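# Place each bottle on the ledge matching its cap colour

## Task

For every bottle, set it upright on the wall ledge whose label strip is the same colour as that bottle's cap, so that the entire base of the bottle rests on that ledge.

## Robot and tools

The robot has two seven-joint arms, left_arm and right_arm, each ending in a two-finger gripper. Everything is given in a single scene frame. Its origin lies on the plane z = 0, directly under the midpoint between the two arm bases, which sit 0.70 m higher. +z is up, +x points forward (the direction both arms face), and left_arm is on the +y side. These side names do not correspond to the left and right of the images.

Gripper frame: the fingers extend along the gripper's +z axis and close along its y axis. end_effector_position is the point between the pads when they are closed, a little under 1 cm behind the tips. As the fingers close, the tips reach about 17 mm further along +z, and most of that happens while the pads are still more than 70 mm apart. Orientation is written as a quaternion qw, qx, qy, qz, with w first. A large rotation of the gripper can swing the elbow.

Row layout, used by both motion tools: 16 numbers. The first 8 are left_arm: x, y, z in metres, then qw, qx, qy, qz, then opening. The last 8 are the same fields for right_arm. Positions and quaternions are absolute poses in the scene frame, not offsets. Opening runs from -1 (closed) to +1 (fully open, 0.145 m), and closing from fully open takes at least about 0.5 s. Every row must include both arms. To keep an arm still, resend the full pose it reported in the last result from before it stopped moving, along with the opening it should keep. To keep an orientation fixed, repeat the same quaternion in every row. Do not copy back the reported quaternion, because it drifts. A 0 in the opening slot is a real command, so to leave a gripper unchanged, resend its current command.

execute_actions(actions, cameras): actions is a list of actions. Each action is a list of up to 15 rows, and each row lasts one 1/30 s step. If an action has fewer than 15 rows, its last row is held for the remaining steps. An action is rejected for both arms if any target lies more than 0.6 m from that gripper's position at the start of the action, measured along any of the gripper's own axes. If the first action fails this check against the latest state, or any action is malformed, the whole call is rejected. An empty actions list simply returns the current state and images. cameras selects images: omitted, null or ["all"] gives all; [] gives none; an unknown name invalidates the call.

move(target, speed, blend, opening_speed, blocking, cameras): each gripper travels in a straight line from its Hand target to the pose in target. target is one 16-number row or a list of up to 15 rows, and the 0.6 m check does not apply. speed is in m/s, from 0.002 to 0.5, default 0.25; rotation is capped at twice that value in rad/s. You can give one speed or one per target. blend in metres rounds the corners at intermediate targets. opening_speed must be at least 0.2 per second on the -1..1 scale. With blocking=false the call returns after about 0.5 s while the motion continues; a new move takes over from the current point. Moves do not avoid obstacles or the other arm. Grippers lag, stray from the path and can exceed speed, especially when the arm is nearly straight. Faster moves, and targets placed further beyond a contact, hit and press harder. The whole move is capped at 10 s. The result ends with a move: line giving the outcome (done, off_target, moving, held, fault) and any limits that acted (limits=paced means the sent pose was clipped; limits=held means steps were withheld). An arm not named in that line is done, meaning within 3 mm and 2 degrees. Neither done nor off_target tells you about contact.

wait(seconds 0–10) lets the scene run with each arm holding its last command. stop() brakes a running move. zoom_image(camera "cam_high" or "cam_low", region [x0,y0,x1,y1] pixels, at most 504x504) returns a closer view of the latest image. read_manual returns licence texts only. finished_scene(scene) ends the current scene for good; the goal must still hold once the robot lets go.

Controller: at every step the commanded pose is clipped to within 90 mm and 16 degrees of the measured pose, so a single action may fall short. Each result gives a Hand target per arm and Tool commands. The clearance check can block arm-to-forearm approaches, but it does not stop the grippers from hitting each other.

Reading results: grip_measured is the measured opening on the command scale. To hold something, command an opening well below grip_measured; a lower value squeezes harder, up to roughly 10 N per pad on objects up to about 11 cm wide. Closing fast presses harder. Joint velocities marked "within noise" means the arm is at rest. Joint torques include the arm's own weight and carry an offset; torques 3 and 4 wrap around at ±28 N m. Calls that ran actions also list end_effector_position at sampled steps. Reported positions can be off by a few cm, more at long reach.

Cameras: cam_high and cam_low, both 896x504, with calibrations given in OpenCV form (either may have shifted slightly).

Avoid: dropping bottles, releasing anything that is still moving, slams and hard pushes, contact between the arms, and knocking anything off the work area (that ends the scene). Holding loads, keeping an arm stretched out or pushing toward an unreachable pose heats the motors: a MOTOR HOT line appears at 85 °C, and at 100 °C an OVER-TEMPERATURE FAULT stops the arm for 30–60 s. Bottles held or set down may occasionally be nudged by an outside disturbance.

Each tool is called after "Emit:" as name([rows], argument=value, ...), one row to a line, values as JSON.

## Session

Emit:
execute_actions(actions=[])

Emit:
zoom_image(camera="cam_high", region=[400, 180, 700, 420])

Emit:
zoom_image(camera="cam_low", region=[320, 120, 640, 400])

Scene clock: 0.00 s.
left_arm: end_effector_position=(+0.2239, +0.1828, +0.6144) grip_measured=+1.00 end_effector_quat_wxyz=(-0.319, +0.395, -0.515, +0.691) | right_arm: end_effector_position=(+0.4009, -0.1655, +0.3728) grip_measured=+1.00 end_effector_quat_wxyz=(+0.260, +0.265, +0.837, +0.401)
Joint positions: left_arm=[-1.106 0.942 0.535 2.339 -0.48 -0.199 -0.367 0.145] | right_arm=[0.583 0.619 -0.841 0.925 -1.182 -0.496 -0.047 0.145]
Joint velocities: within noise
Joint torques (N m): no reading
Motor temperatures (°C): left_arm=[20 20 22 21 21 23 21] | right_arm=[20 22 22 19 20 19 21]
Hand target: left_arm +0.2239, +0.1828, +0.6144; -0.319, +0.395, -0.515, +0.691 | right_arm +0.4009, -0.1655, +0.3728; +0.260, +0.265, +0.837, +0.401
Tool commands: left_gripper/opening=+1.0 right_gripper/opening=+1.0

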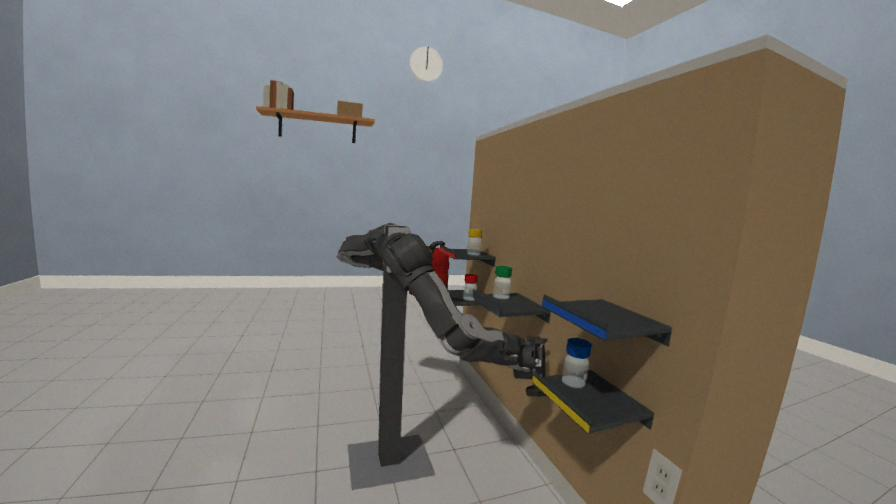

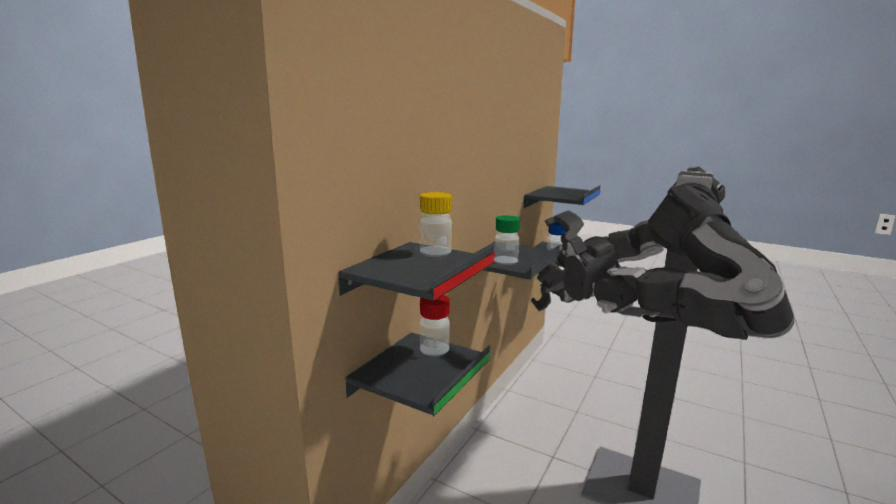

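Scaled by 1.680 from the camera's 896x504 image, which has a finer 1280x720 frame.

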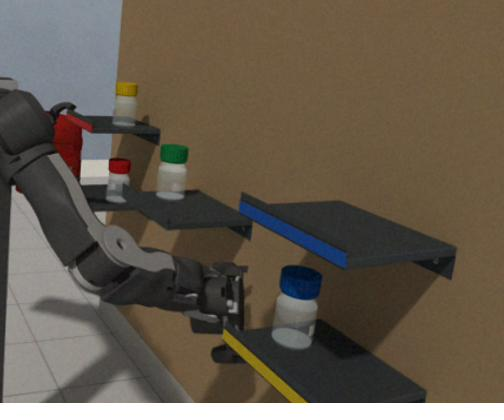

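Scaled by 1.575 from the camera's 896x504 image, which has a finer 1280x720 frame.

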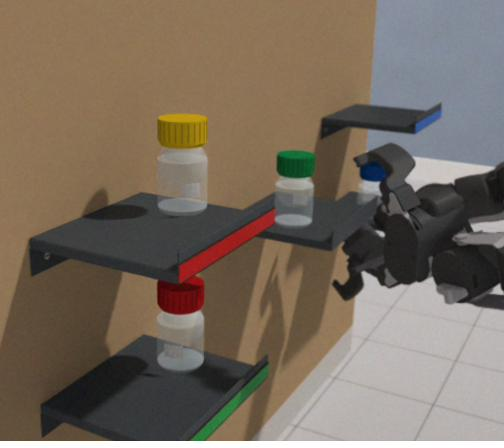

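Emit:
move([
  [0.22,0.22,0.64,0,0.7071,0,0.7071,0.3,0.26,-0.2,0.42,0.26,0.265,0.837,0.401,0.3],
  [0.22,0.31,0.68,0,0.7071,0,0.7071,0.3,0.22,-0.34,0.49,0,0.7071,0,0.7071,0.3],
], speed=0.2, blend=0.03)

Emit:
zoom_image(camera="cam_high", region=[400, 180, 700, 420])

Emit:
zoom_image(camera="cam_low", region=[320, 120, 640, 400])

Scene clock: 161.10 s.
left_arm: end_effector_position=(+0.2201, +0.3100, +0.6802) grip_measured=+0.30 end_effector_quat_wxyz=(-0.001, +0.706, +0.001, +0.708) | right_arm: end_effector_position=(+0.2194, -0.3404, +0.4888) grip_measured=+0.30 end_effector_quat_wxyz=(+0.001, +0.708, -0.001, +0.706)
Joint positions: left_arm=[-1.41 0.75 1.402 2.356 1.446 0.039 0.026 0.098] | right_arm=[-1.058 1.043 0.228 1.722 1.041 -0.782 -0.028 0.098]
Joint velocities: within noise
Joint torques (N m): left_arm=[-1.07 1.02 2.76 0.68 0.2 -0.53 0.23] | right_arm=[-0.15 3.89 3.49 2.14 0.13 -0.51 0.12]
Motor temperatures (°C): left_arm=[20 21 24 22 21 23 21] | right_arm=[23 23 23 20 20 19 21]
Hand target: left_arm +0.2200, +0.3099, +0.6800; +0.000, +0.707, +0.000, +0.707 | right_arm +0.2200, -0.3399, +0.4899; +0.000, +0.707, +0.000, +0.707
Off the commanded pose: left_arm 0.000 m, 0 deg | right_arm 0.001 m, 0 deg.
joint sent to its limit (left arm) — joint 1 (shoulder pitch), lower limit. The joint targets still meet the commanded pose.
move: done; limits=paced

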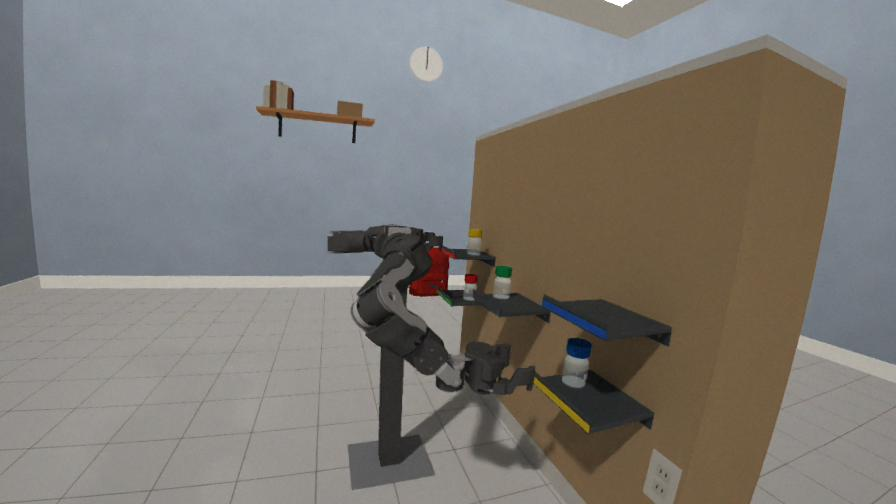

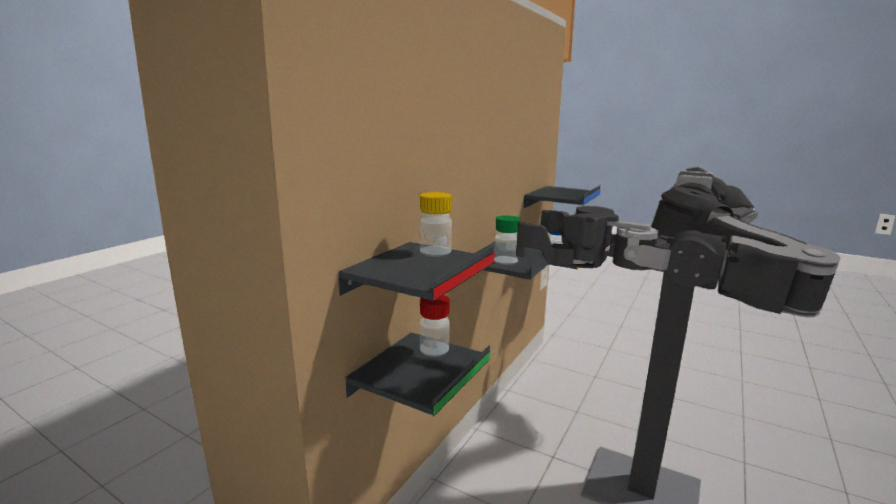

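Scaled by 1.680 from the camera's 896x504 image, which has a finer 1280x720 frame.

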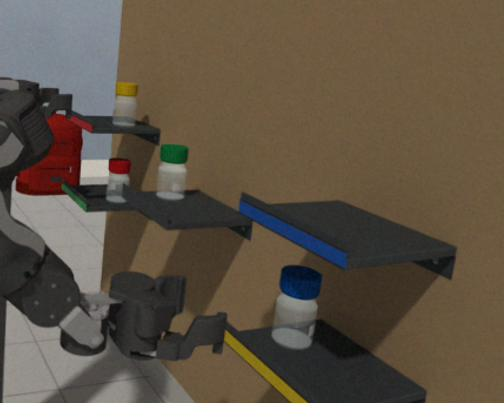

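Scaled by 1.575 from the camera's 896x504 image, which has a finer 1280x720 frame.

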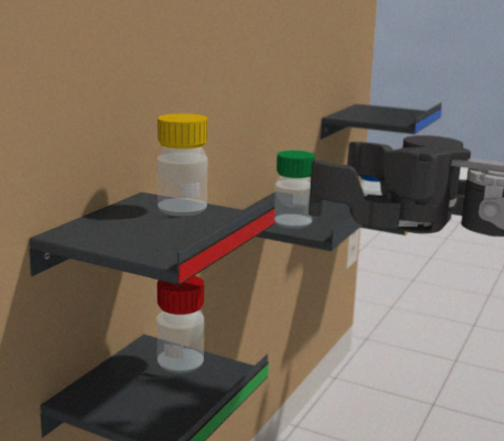

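Emit:
move(target=[0.22,0.31,0.68,0,0.7071,0,0.7071,0.3,0.33,-0.345,0.495,0,0.7071,0,0.7071,0.5], speed=0.15)

Emit:
zoom_image(camera="cam_high", region=[480, 280, 660, 430])

Emit:
zoom_image(camera="cam_low", region=[480, 160, 640, 280])

Scene clock: 188.97 s.
left_arm: end_effector_position=(+0.2201, +0.3100, +0.6802) grip_measured=+0.30 end_effector_quat_wxyz=(-0.001, +0.706, +0.001, +0.708) | right_arm: end_effector_position=(+0.3306, -0.3462, +0.4979) grip_measured=+0.50 end_effector_quat_wxyz=(+0.002, +0.704, -0.002, +0.711)
Joint positions: left_arm=[-1.41 0.75 1.402 2.356 1.446 0.039 0.026 0.098] | right_arm=[-0.236 1.083 -0.223 1.467 1.09 -0.492 -0.019 0.112]
Joint velocities: within noise
Joint torques (N m): left_arm=[-1.07 1.02 2.76 0.68 0.2 -0.53 0.22] | right_arm=[2.6 6.55 2.73 1.77 0.11 -0.31 0.15]
Motor temperatures (°C): left_arm=[20 21 24 21 21 24 21] | right_arm=[22 23 23 20 20 20 21]
Hand target: left_arm +0.2200, +0.3100, +0.6801; +0.000, +0.707, +0.000, +0.707 | right_arm +0.3299, -0.3450, +0.4950; +0.000, +0.707, +0.000, +0.707
Off the commanded pose: left_arm 0.000 m, 0 deg | right_arm 0.003 m, 1 deg.
joint sent to its limit (left arm) — joint 1 (shoulder pitch), lower limit. The joint targets still meet the commanded pose.
move: done

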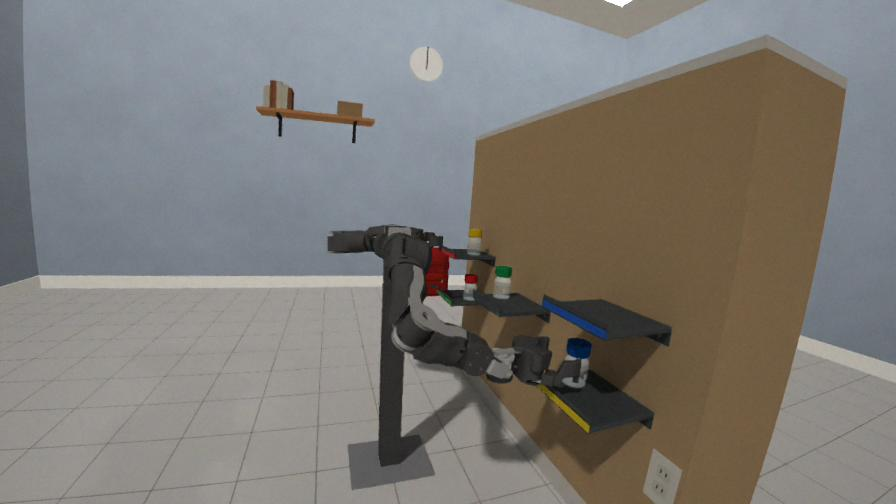

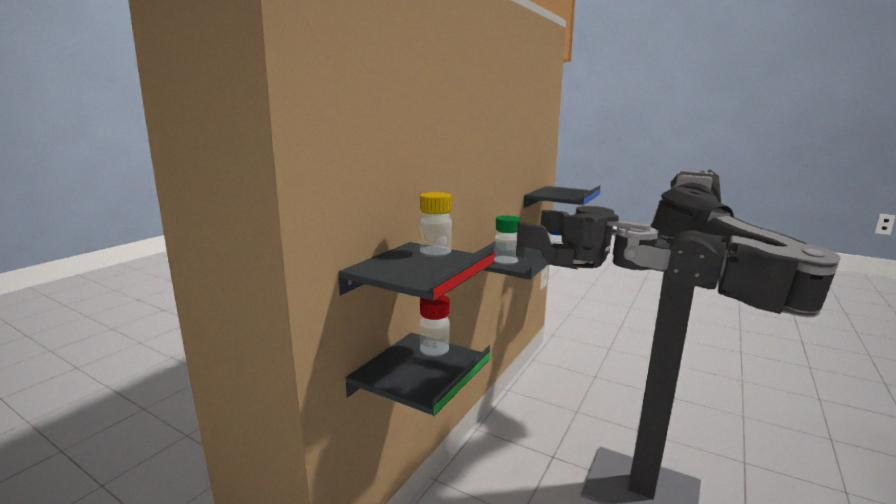

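Scaled by 2.800 from the camera's 896x504 image, which has a finer 1280x720 frame.

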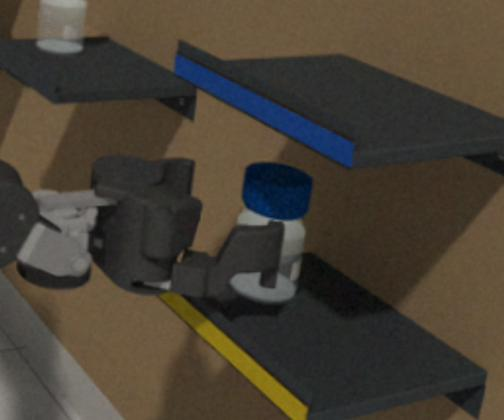

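Scaled by 3.150 from the camera's 896x504 image, which has a finer 1280x720 frame.

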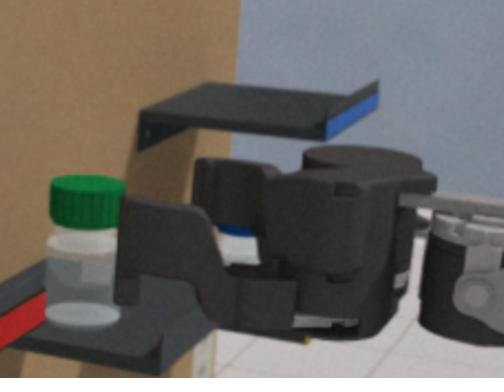

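Emit:
move(target=[0.2,0.31,0.78,0,0.7071,0,0.7071,0.3,0.36,-0.345,0.495,0,0.7071,0,0.7071,0.5], speed=0.15, cameras=["cam_high","cam_low"])

Emit:
zoom_image(camera="cam_high", region=[480, 280, 660, 430])

Emit:
zoom_image(camera="cam_low", region=[480, 160, 640, 280])

Scene clock: 205.67 s.
left_arm: end_effector_position=(+0.2000, +0.3090, +0.7808) grip_measured=+0.30 end_effector_quat_wxyz=(-0.001, +0.643, -0.008, +0.766) | right_arm: end_effector_position=(+0.3604, -0.3470, +0.4984) grip_measured=+0.50 end_effector_quat_wxyz=(+0.003, +0.703, -0.003, +0.711)
Joint positions: left_arm=[-0.621 0.834 1.576 2.334 1.585 0.78 -0.015 0.098] | right_arm=[-0.013 1.02 -0.326 1.351 1.062 -0.414 0.017 0.112]
Joint velocities: within noise
Joint torques (N m): left_arm=[-0.12 4.73 1.02 -0.06 0.16 -0.51 -0.06] | right_arm=[3.49 6.05 2.62 1.78 0.07 -0.31 0.16]
Motor temperatures (°C): left_arm=[20 21 24 21 21 24 21] | right_arm=[22 24 23 20 20 20 21]
Hand target: left_arm +0.2004, +0.3100, +0.7797; -0.001, +0.645, -0.005, +0.764 | right_arm +0.3600, -0.3451, +0.4951; +0.000, +0.707, +0.000, +0.707
Off the commanded pose: left_arm 0.001 m, 10 deg | right_arm 0.004 m, 1 deg.
joint read past its limit (left arm) — joint 3 (upper arm roll), upper limit.
joint sent to its limit (left arm) — joint 3 (upper arm roll), upper limit; joint 5 (forearm roll), upper limit; joint 6 (wrist pitch), upper limit. The joint targets are off in orientation, not in position.
move: off_target (left_arm, right_arm)

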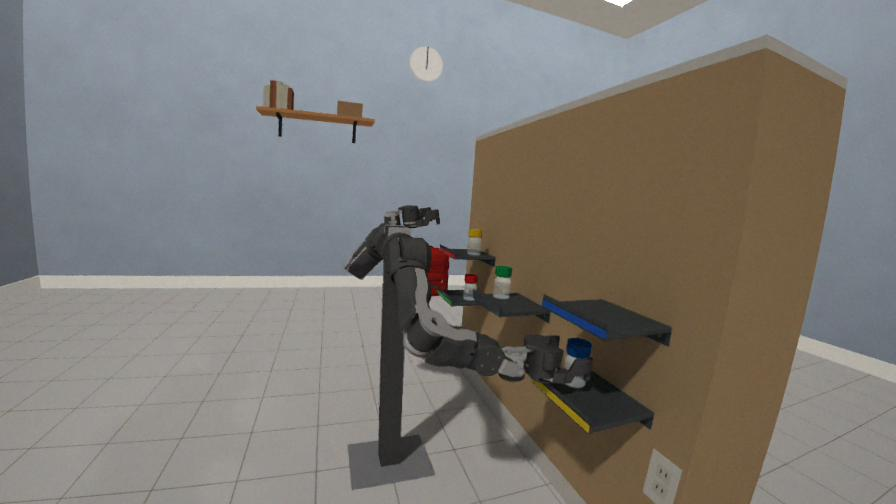

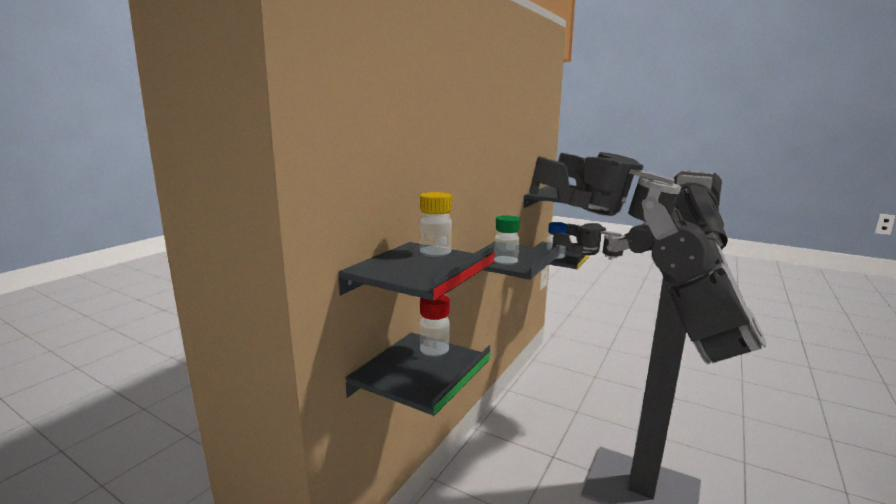

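Scaled by 2.800 from the camera's 896x504 image, which has a finer 1280x720 frame.

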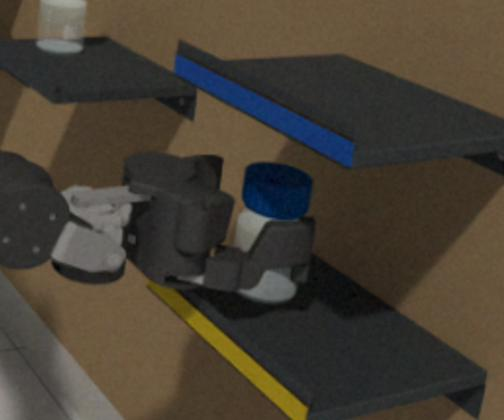

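Scaled by 3.150 from the camera's 896x504 image, which has a finer 1280x720 frame.

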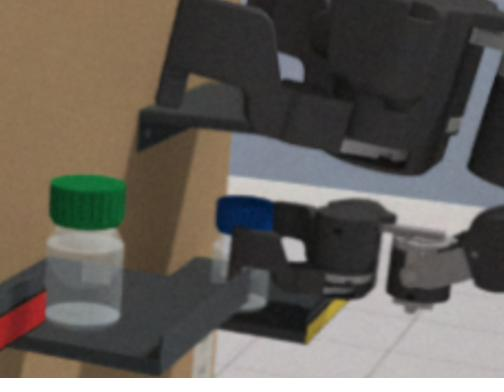

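Emit:
move([
  [0.2,0.31,0.78,-0.001,0.645,-0.005,0.764,0.3,0.38,-0.353,0.494,0,0.7071,0,0.7071,0.5],
  [0.2,0.31,0.78,-0.001,0.645,-0.005,0.764,0.3,0.38,-0.353,0.494,0,0.7071,0,0.7071,-0.6],
], speed=0.1, opening_speed=0.8)

Emit:
zoom_image(camera="cam_high", region=[480, 280, 660, 430])

Emit:
zoom_image(camera="cam_low", region=[480, 160, 640, 280])

Scene clock: 227.63 s.
left_arm: end_effector_position=(+0.2000, +0.3090, +0.7808) grip_measured=+0.30 end_effector_quat_wxyz=(-0.001, +0.643, -0.008, +0.766) | right_arm: end_effector_position=(+0.3802, -0.3546, +0.4970) grip_measured=-0.29 end_effector_quat_wxyz=(+0.002, +0.704, -0.001, +0.710)
Joint positions: left_arm=[-0.621 0.834 1.576 2.334 1.585 0.78 -0.015 0.098] | right_arm=[0.131 0.97 -0.377 1.221 1.049 -0.378 0.088 0.054]
Joint velocities: within noise
Joint torques (N m): left_arm=[0.38 4.42 1.02 0.1 0.15 -0.51 -0.06] | right_arm=[4 6.24 2.73 1.92 0.13 -0.32 0.11]
Motor temperatures (°C): left_arm=[20 22 24 21 21 24 21] | right_arm=[22 24 23 19 20 20 21]
Hand target: left_arm +0.2001, +0.3099, +0.7799; -0.001, +0.644, -0.005, +0.765 | right_arm +0.3800, -0.3530, +0.4941; +0.000, +0.707, +0.000, +0.707
Off the commanded pose: left_arm 0.001 m, 0 deg | right_arm 0.003 m, 1 deg.
joint read past its limit (left arm) — joint 3 (upper arm roll), upper limit.
joint sent to its limit (left arm) — joint 3 (upper arm roll), upper limit; joint 6 (wrist pitch), upper limit. The joint targets still meet the commanded pose.
move: done; target 2's new opening was sent with right_arm's hand 0.004 m and 1 deg from that target

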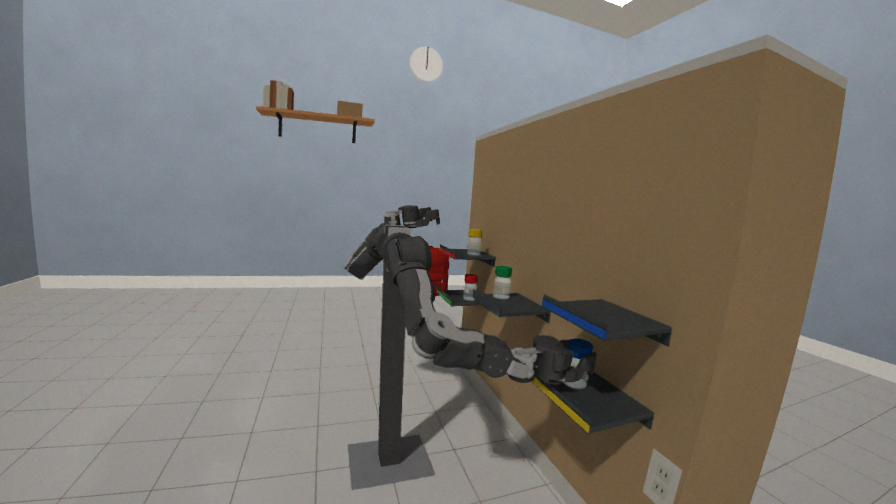

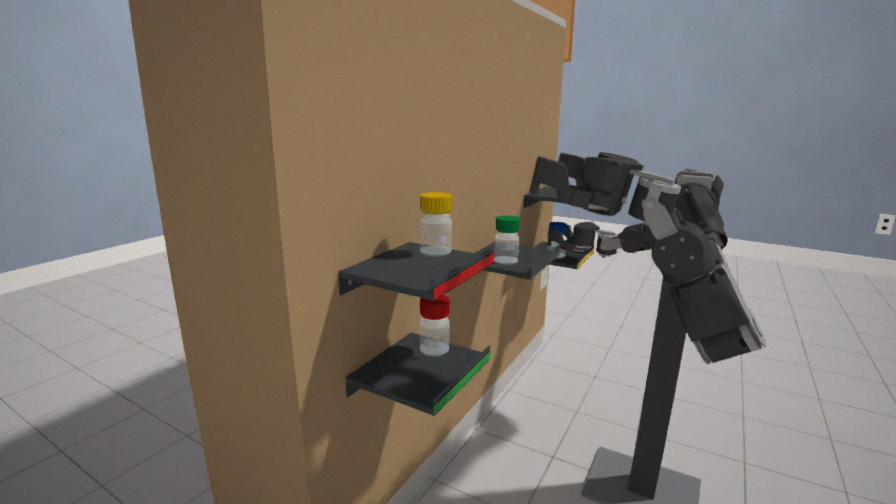

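Scaled by 2.800 from the camera's 896x504 image, which has a finer 1280x720 frame.

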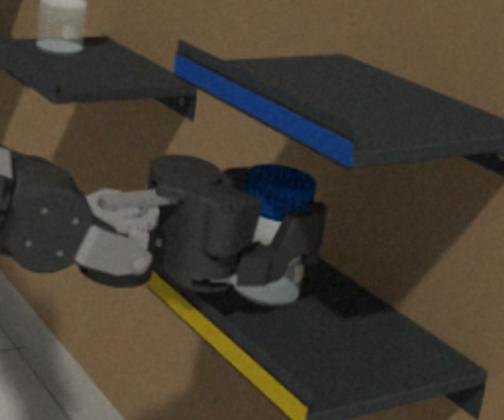

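Scaled by 3.150 from the camera's 896x504 image, which has a finer 1280x720 frame.

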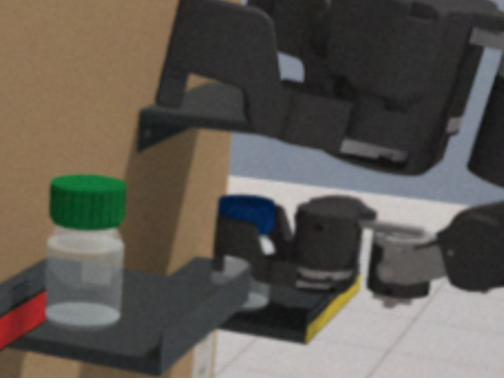

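Emit:
move([
  [0.2,0.31,0.78,-0.001,0.645,-0.005,0.764,0.3,0.38,-0.353,0.525,0,0.7071,0,0.7071,-0.6],
  [0.2,0.31,0.78,-0.001,0.645,-0.005,0.764,0.3,0.22,-0.353,0.53,0,0.7071,0,0.7071,-0.6],
  [0.2,0.31,0.78,-0.001,0.645,-0.005,0.764,0.3,0.22,-0.365,0.745,0,0.7071,0,0.7071,-0.6],
  [0.2,0.31,0.78,-0.001,0.645,-0.005,0.764,0.3,0.385,-0.37,0.745,0,0.7071,0,0.7071,-0.6],
], speed=0.13, blend=[0.005,0.03,0.03,0])

Emit:
zoom_image(camera="cam_high", region=[520, 180, 700, 360])

Emit:
zoom_image(camera="cam_low", region=[480, 100, 640, 260])

Scene clock: 248.70 s.
left_arm: end_effector_position=(+0.2000, +0.3090, +0.7808) grip_measured=+0.30 end_effector_quat_wxyz=(-0.001, +0.643, -0.008, +0.766) | right_arm: end_effector_position=(+0.3851, -0.3701, +0.7420) grip_measured=-0.29 end_effector_quat_wxyz=(+0.005, +0.711, +0.007, +0.703)
Joint positions: left_arm=[-0.621 0.834 1.576 2.334 1.585 0.78 -0.015 0.098] | right_arm=[-1.311 1.62 1.518 1.534 1.559 0.218 -0.006 0.054]
Joint velocities: within noise
Joint torques (N m): left_arm=[0.36 4.42 1.03 0.09 0.15 -0.51 -0.05] | right_arm=[3.49 2.18 6.38 0.24 0.15 -0.59 -0.03]
Motor temperatures (°C): left_arm=[20 22 23 21 21 24 21] | right_arm=[22 24 23 19 20 20 21]
Hand target: left_arm +0.2001, +0.3099, +0.7799; -0.001, +0.644, -0.005, +0.765 | right_arm +0.3849, -0.3702, +0.7449; +0.005, +0.707, +0.006, +0.707
Off the commanded pose: left_arm 0.001 m, 0 deg | right_arm 0.003 m, 1 deg.
joint read past its limit (left arm) — joint 3 (upper arm roll), upper limit.
joint sent to its limit (left arm) — joint 3 (upper arm roll), upper limit; joint 6 (wrist pitch), upper limit. The joint targets still meet the commanded pose.
joint sent to its limit (right arm) — joint 1 (shoulder pitch), lower limit; joint 5 (forearm roll), upper limit. The joint targets still meet the commanded pose.
move: done

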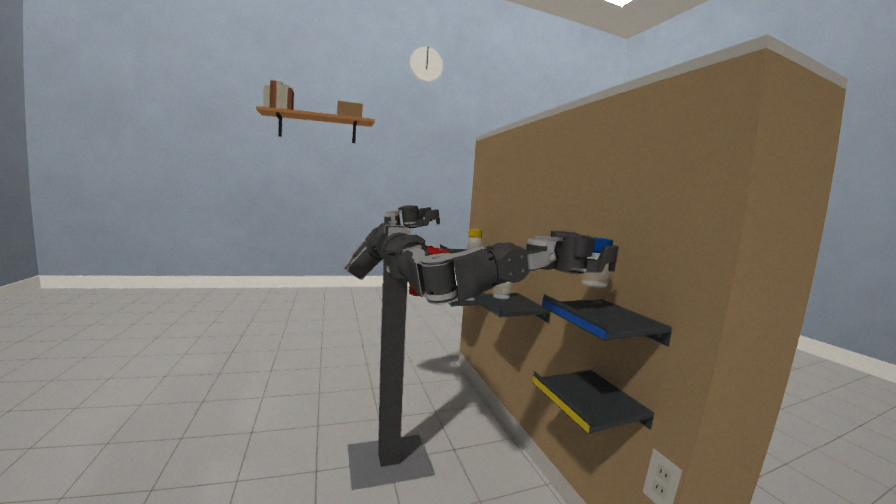

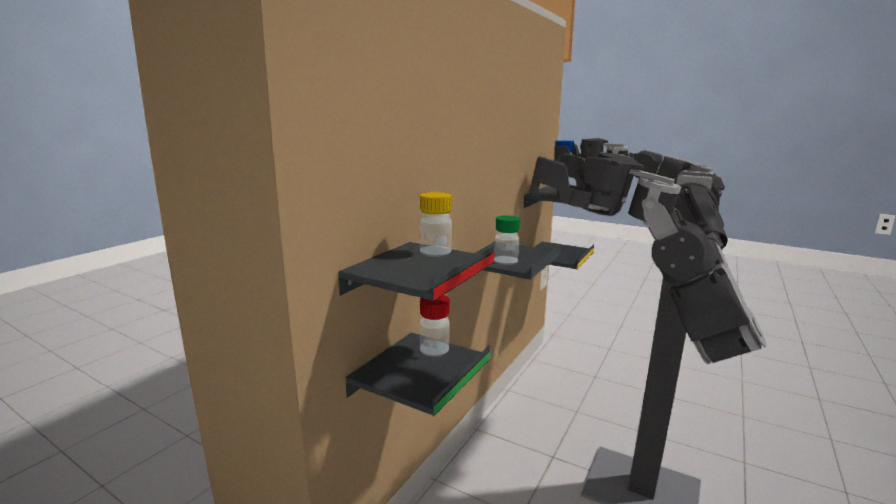

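Scaled by 2.800 from the camera's 896x504 image, which has a finer 1280x720 frame.

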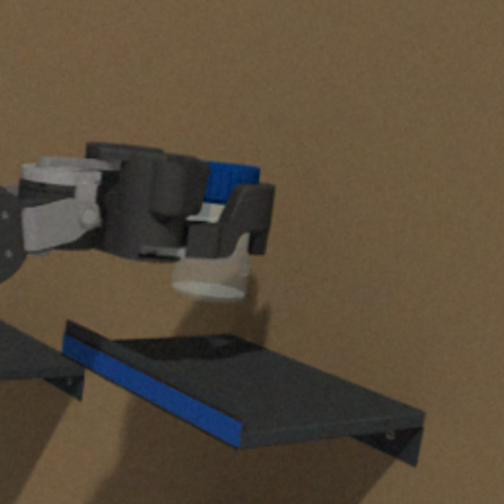

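Scaled by 3.150 from the camera's 896x504 image, which has a finer 1280x720 frame.

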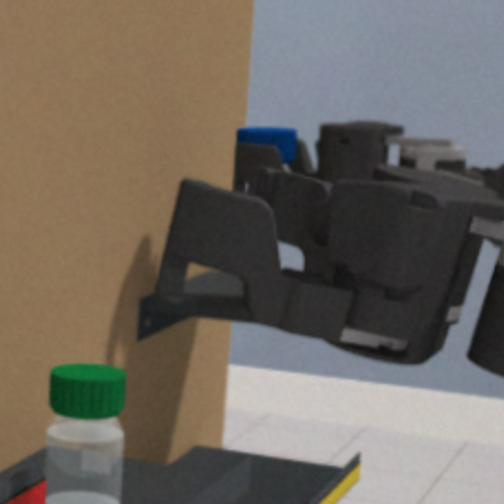

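Emit:
move([
  [0.18,0.31,0.85,-0.001,0.645,-0.005,0.764,0.3,0.385,-0.41,0.74,0,0.7071,0,0.7071,-0.6],
  [0.18,0.31,0.85,-0.001,0.645,-0.005,0.764,0.3,0.385,-0.41,0.715,0,0.7071,0,0.7071,-0.6],
], speed=0.1)

Emit:
zoom_image(camera="cam_high", region=[520, 180, 700, 360])

Emit:
zoom_image(camera="cam_low", region=[480, 100, 640, 260])

Scene clock: 276.50 s.
left_arm: end_effector_position=(+0.1801, +0.3091, +0.8505) grip_measured=+0.30 end_effector_quat_wxyz=(-0.010, +0.538, -0.034, +0.842) | right_arm: end_effector_position=(+0.3849, -0.4110, +0.7137) grip_measured=-0.29 end_effector_quat_wxyz=(+0.004, +0.711, +0.001, +0.703)
Joint positions: left_arm=[-0.36 0.971 1.576 2.257 1.585 0.781 -0.023 0.098] | right_arm=[-1.311 1.615 1.387 1.356 1.557 0.088 0.168 0.054]
Joint velocities: within noise
Joint torques (N m): left_arm=[0.57 5.55 0.65 -0.27 0.11 -0.51 -0.09] | right_arm=[3.6 2.23 4.81 0.51 0.32 -0.78 0.15]
Motor temperatures (°C): left_arm=[20 22 23 21 21 24 21] | right_arm=[22 23 25 19 20 20 21]
Hand target: left_arm +0.1803, +0.3100, +0.8499; -0.010, +0.539, -0.031, +0.841 | right_arm +0.3849, -0.4101, +0.7150; +0.002, +0.708, +0.002, +0.706
Off the commanded pose: left_arm 0.001 m, 16 deg | right_arm 0.002 m, 1 deg.
joint read past its limit (left arm) — joint 3 (upper arm roll), upper limit.
joint sent to its limit (left arm) — joint 3 (upper arm roll), upper limit; joint 5 (forearm roll), upper limit; joint 6 (wrist pitch), upper limit. The joint targets are off in orientation, not in position.
joint sent to its limit (right arm) — joint 1 (shoulder pitch), lower limit; joint 5 (forearm roll), upper limit. The joint targets still meet the commanded pose.
move: off_target (left_arm)

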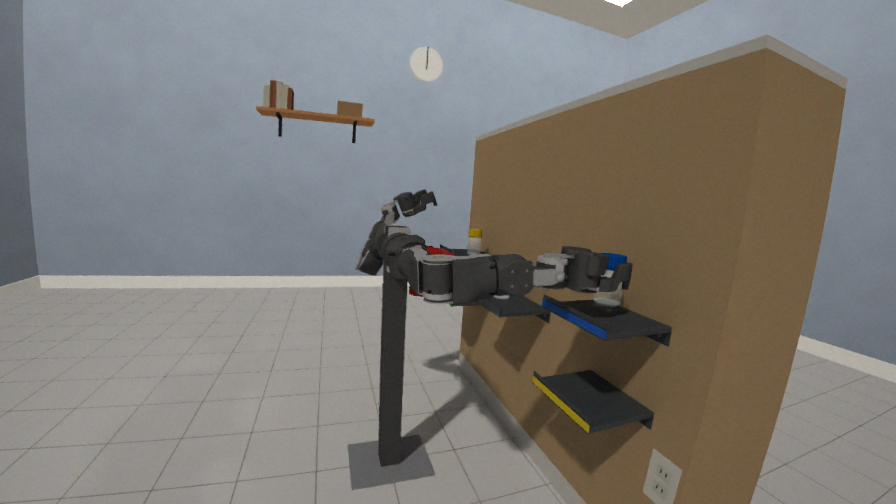

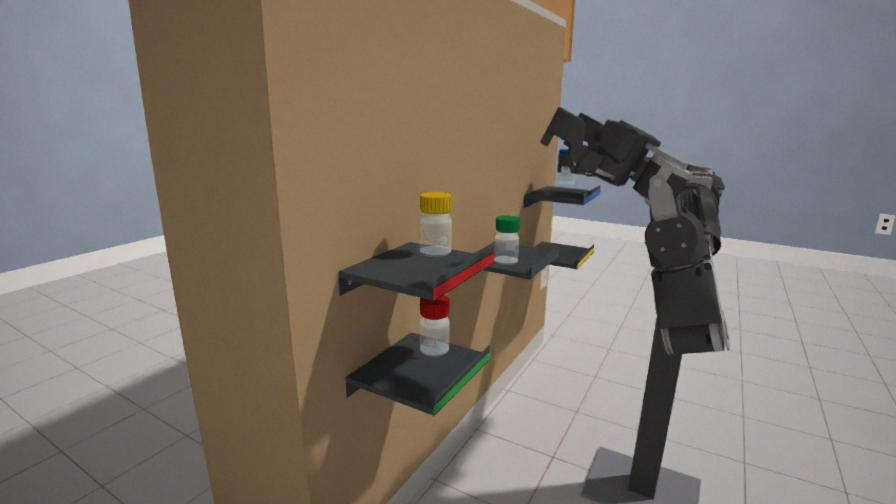

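Scaled by 2.800 from the camera's 896x504 image, which has a finer 1280x720 frame.

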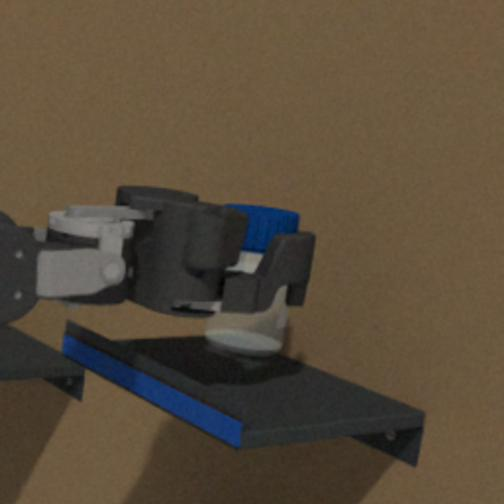

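Scaled by 3.150 from the camera's 896x504 image, which has a finer 1280x720 frame.

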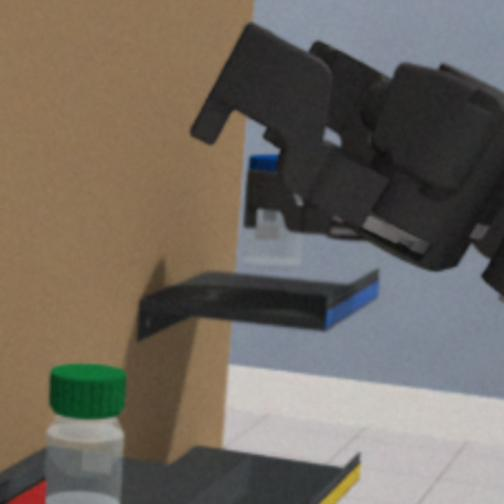

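Emit:
move(target=[0.18,0.31,0.85,-0.010,0.538,-0.034,0.842,0.3,0.385,-0.41,0.698,0,0.7071,0,0.7071,-0.6], speed=0.05)

Emit:
zoom_image(camera="cam_high", region=[520, 180, 700, 360])

Emit:
zoom_image(camera="cam_low", region=[520, 130, 620, 210])

Scene clock: 288.87 s.
left_arm: end_effector_position=(+0.1801, +0.3096, +0.8505) grip_measured=+0.30 end_effector_quat_wxyz=(-0.012, +0.538, -0.034, +0.842) | right_arm: end_effector_position=(+0.3852, -0.4098, +0.6981) grip_measured=-0.29 end_effector_quat_wxyz=(+0.008, +0.712, +0.007, +0.702)
Joint positions: left_arm=[-0.36 0.971 1.576 2.255 1.578 0.781 -0.018 0.098] | right_arm=[-1.311 1.613 1.315 1.361 1.557 0.016 0.168 0.054]
Joint velocities: within noise
Joint torques (N m): left_arm=[0.83 5.13 0.59 -0.46 0.03 -0.59 0.17] | right_arm=[3.55 1.94 4.14 0.34 0.33 -0.78 0.04]
Motor temperatures (°C): left_arm=[20 23 23 21 21 24 21] | right_arm=[22 23 25 19 20 21 21]
Hand target: left_arm +0.1799, +0.3100, +0.8501; -0.010, +0.538, -0.034, +0.842 | right_arm +0.3849, -0.4099, +0.6980; +0.007, +0.710, +0.007, +0.705
Off the commanded pose: left_arm 0.001 m, 0 deg | right_arm 0.000 m, 1 deg.
joint read past its limit (left arm) — joint 3 (upper arm roll), upper limit.
joint sent to its limit (right arm) — joint 1 (shoulder pitch), lower limit; joint 5 (forearm roll), upper limit. The joint targets still meet the commanded pose.
move: done

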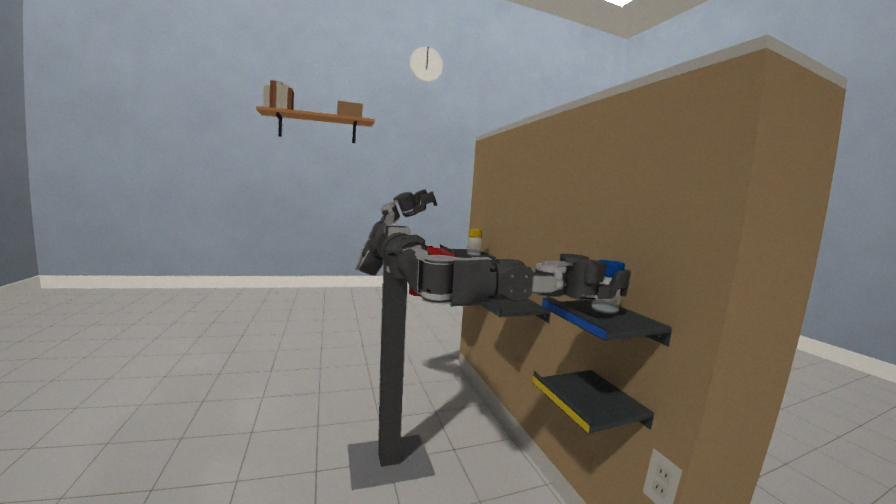

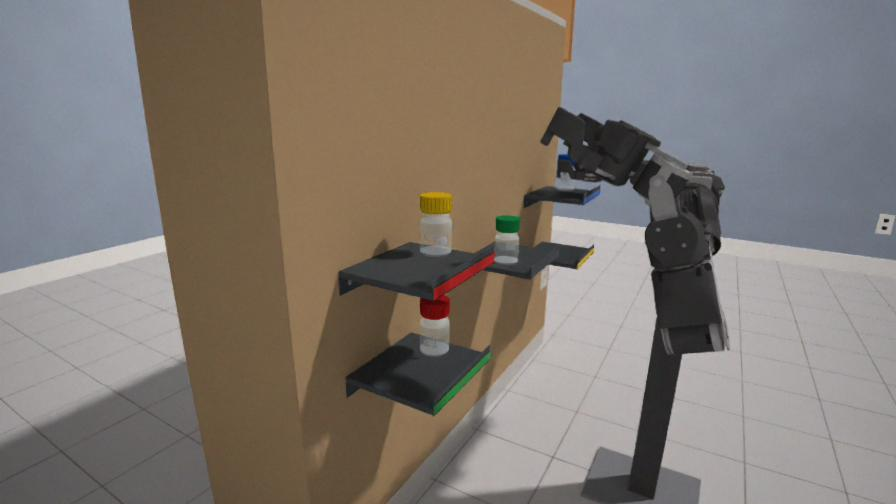

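Scaled by 2.800 from the camera's 896x504 image, which has a finer 1280x720 frame.

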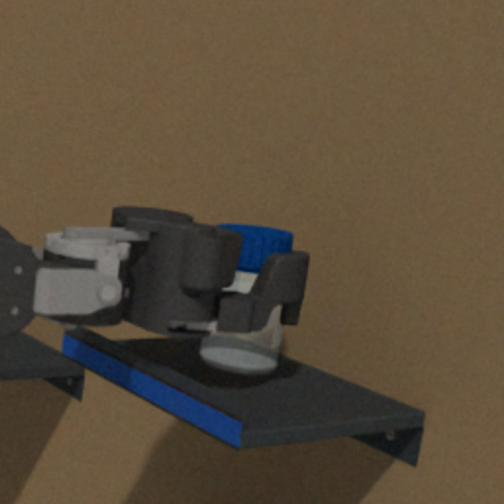

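Scaled by 5.040 from the camera's 896x504 image, which has a finer 1280x720 frame.

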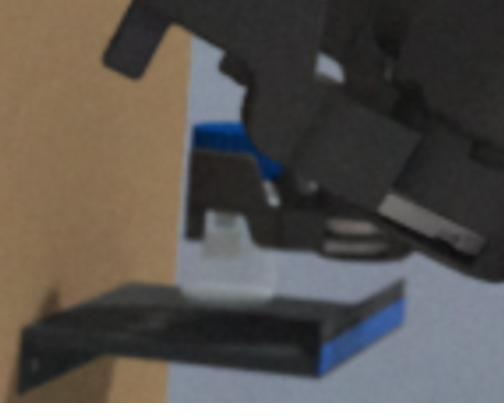

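Emit:
move(target=[0.18,0.31,0.85,-0.010,0.538,-0.034,0.842,0.3,0.385,-0.41,0.689,0,0.7071,0,0.7071,-0.6], speed=0.03)

Emit:
zoom_image(camera="cam_high", region=[520, 220, 670, 360])

Emit:
zoom_image(camera="cam_low", region=[520, 130, 620, 210])

Scene clock: 302.20 s.
left_arm: end_effector_position=(+0.1801, +0.3096, +0.8505) grip_measured=+0.30 end_effector_quat_wxyz=(-0.012, +0.538, -0.034, +0.842) | right_arm: end_effector_position=(+0.3850, -0.4098, +0.6897) grip_measured=-0.29 end_effector_quat_wxyz=(+0.010, +0.712, +0.010, +0.702)
Joint positions: left_arm=[-0.36 0.971 1.576 2.255 1.578 0.781 -0.018 0.098] | right_arm=[-1.311 1.613 1.276 1.361 1.557 -0.022 0.168 0.054]
Joint velocities: within noise
Joint torques (N m): left_arm=[0.83 5.13 0.58 -0.44 0.03 -0.59 0.17] | right_arm=[3.47 2.1 3.82 0.39 0.31 -0.79 -0.08]
Motor temperatures (°C): left_arm=[20 23 23 21 21 24 21] | right_arm=[22 23 25 19 20 21 21]
Hand target: left_arm +0.1799, +0.3100, +0.8501; -0.010, +0.538, -0.034, +0.842 | right_arm +0.3848, -0.4101, +0.6890; +0.011, +0.711, +0.009, +0.703
Off the commanded pose: left_arm 0.001 m, 0 deg | right_arm 0.001 m, 2 deg.
joint read past its limit (left arm) — joint 3 (upper arm roll), upper limit.
joint sent to its limit (right arm) — joint 1 (shoulder pitch), lower limit; joint 5 (forearm roll), upper limit. The joint targets still meet the commanded pose.
move: done

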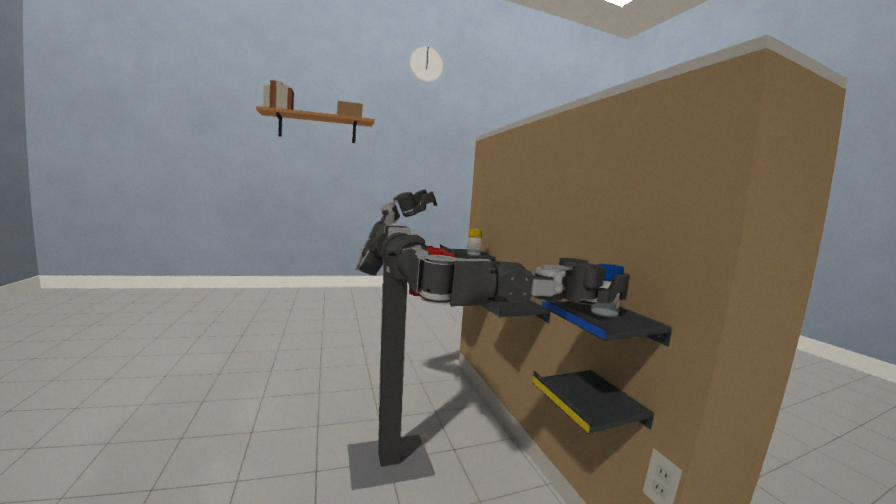

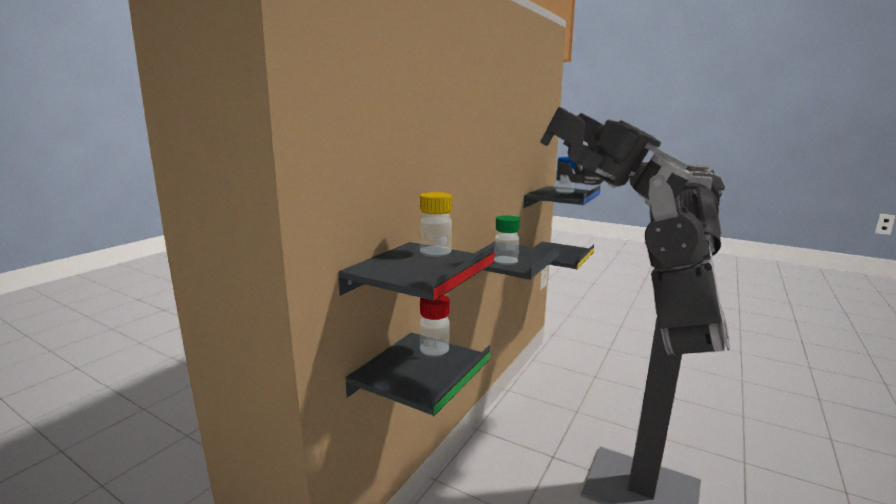

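Scaled by 3.360 from the camera's 896x504 image, which has a finer 1280x720 frame.

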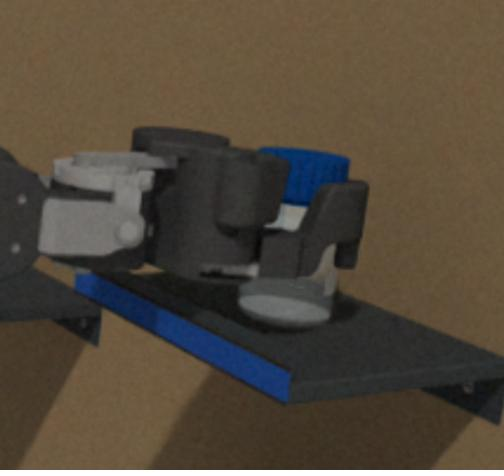

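Scaled by 5.040 from the camera's 896x504 image, which has a finer 1280x720 frame.

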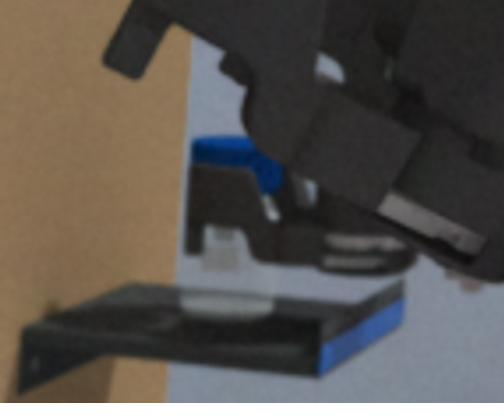

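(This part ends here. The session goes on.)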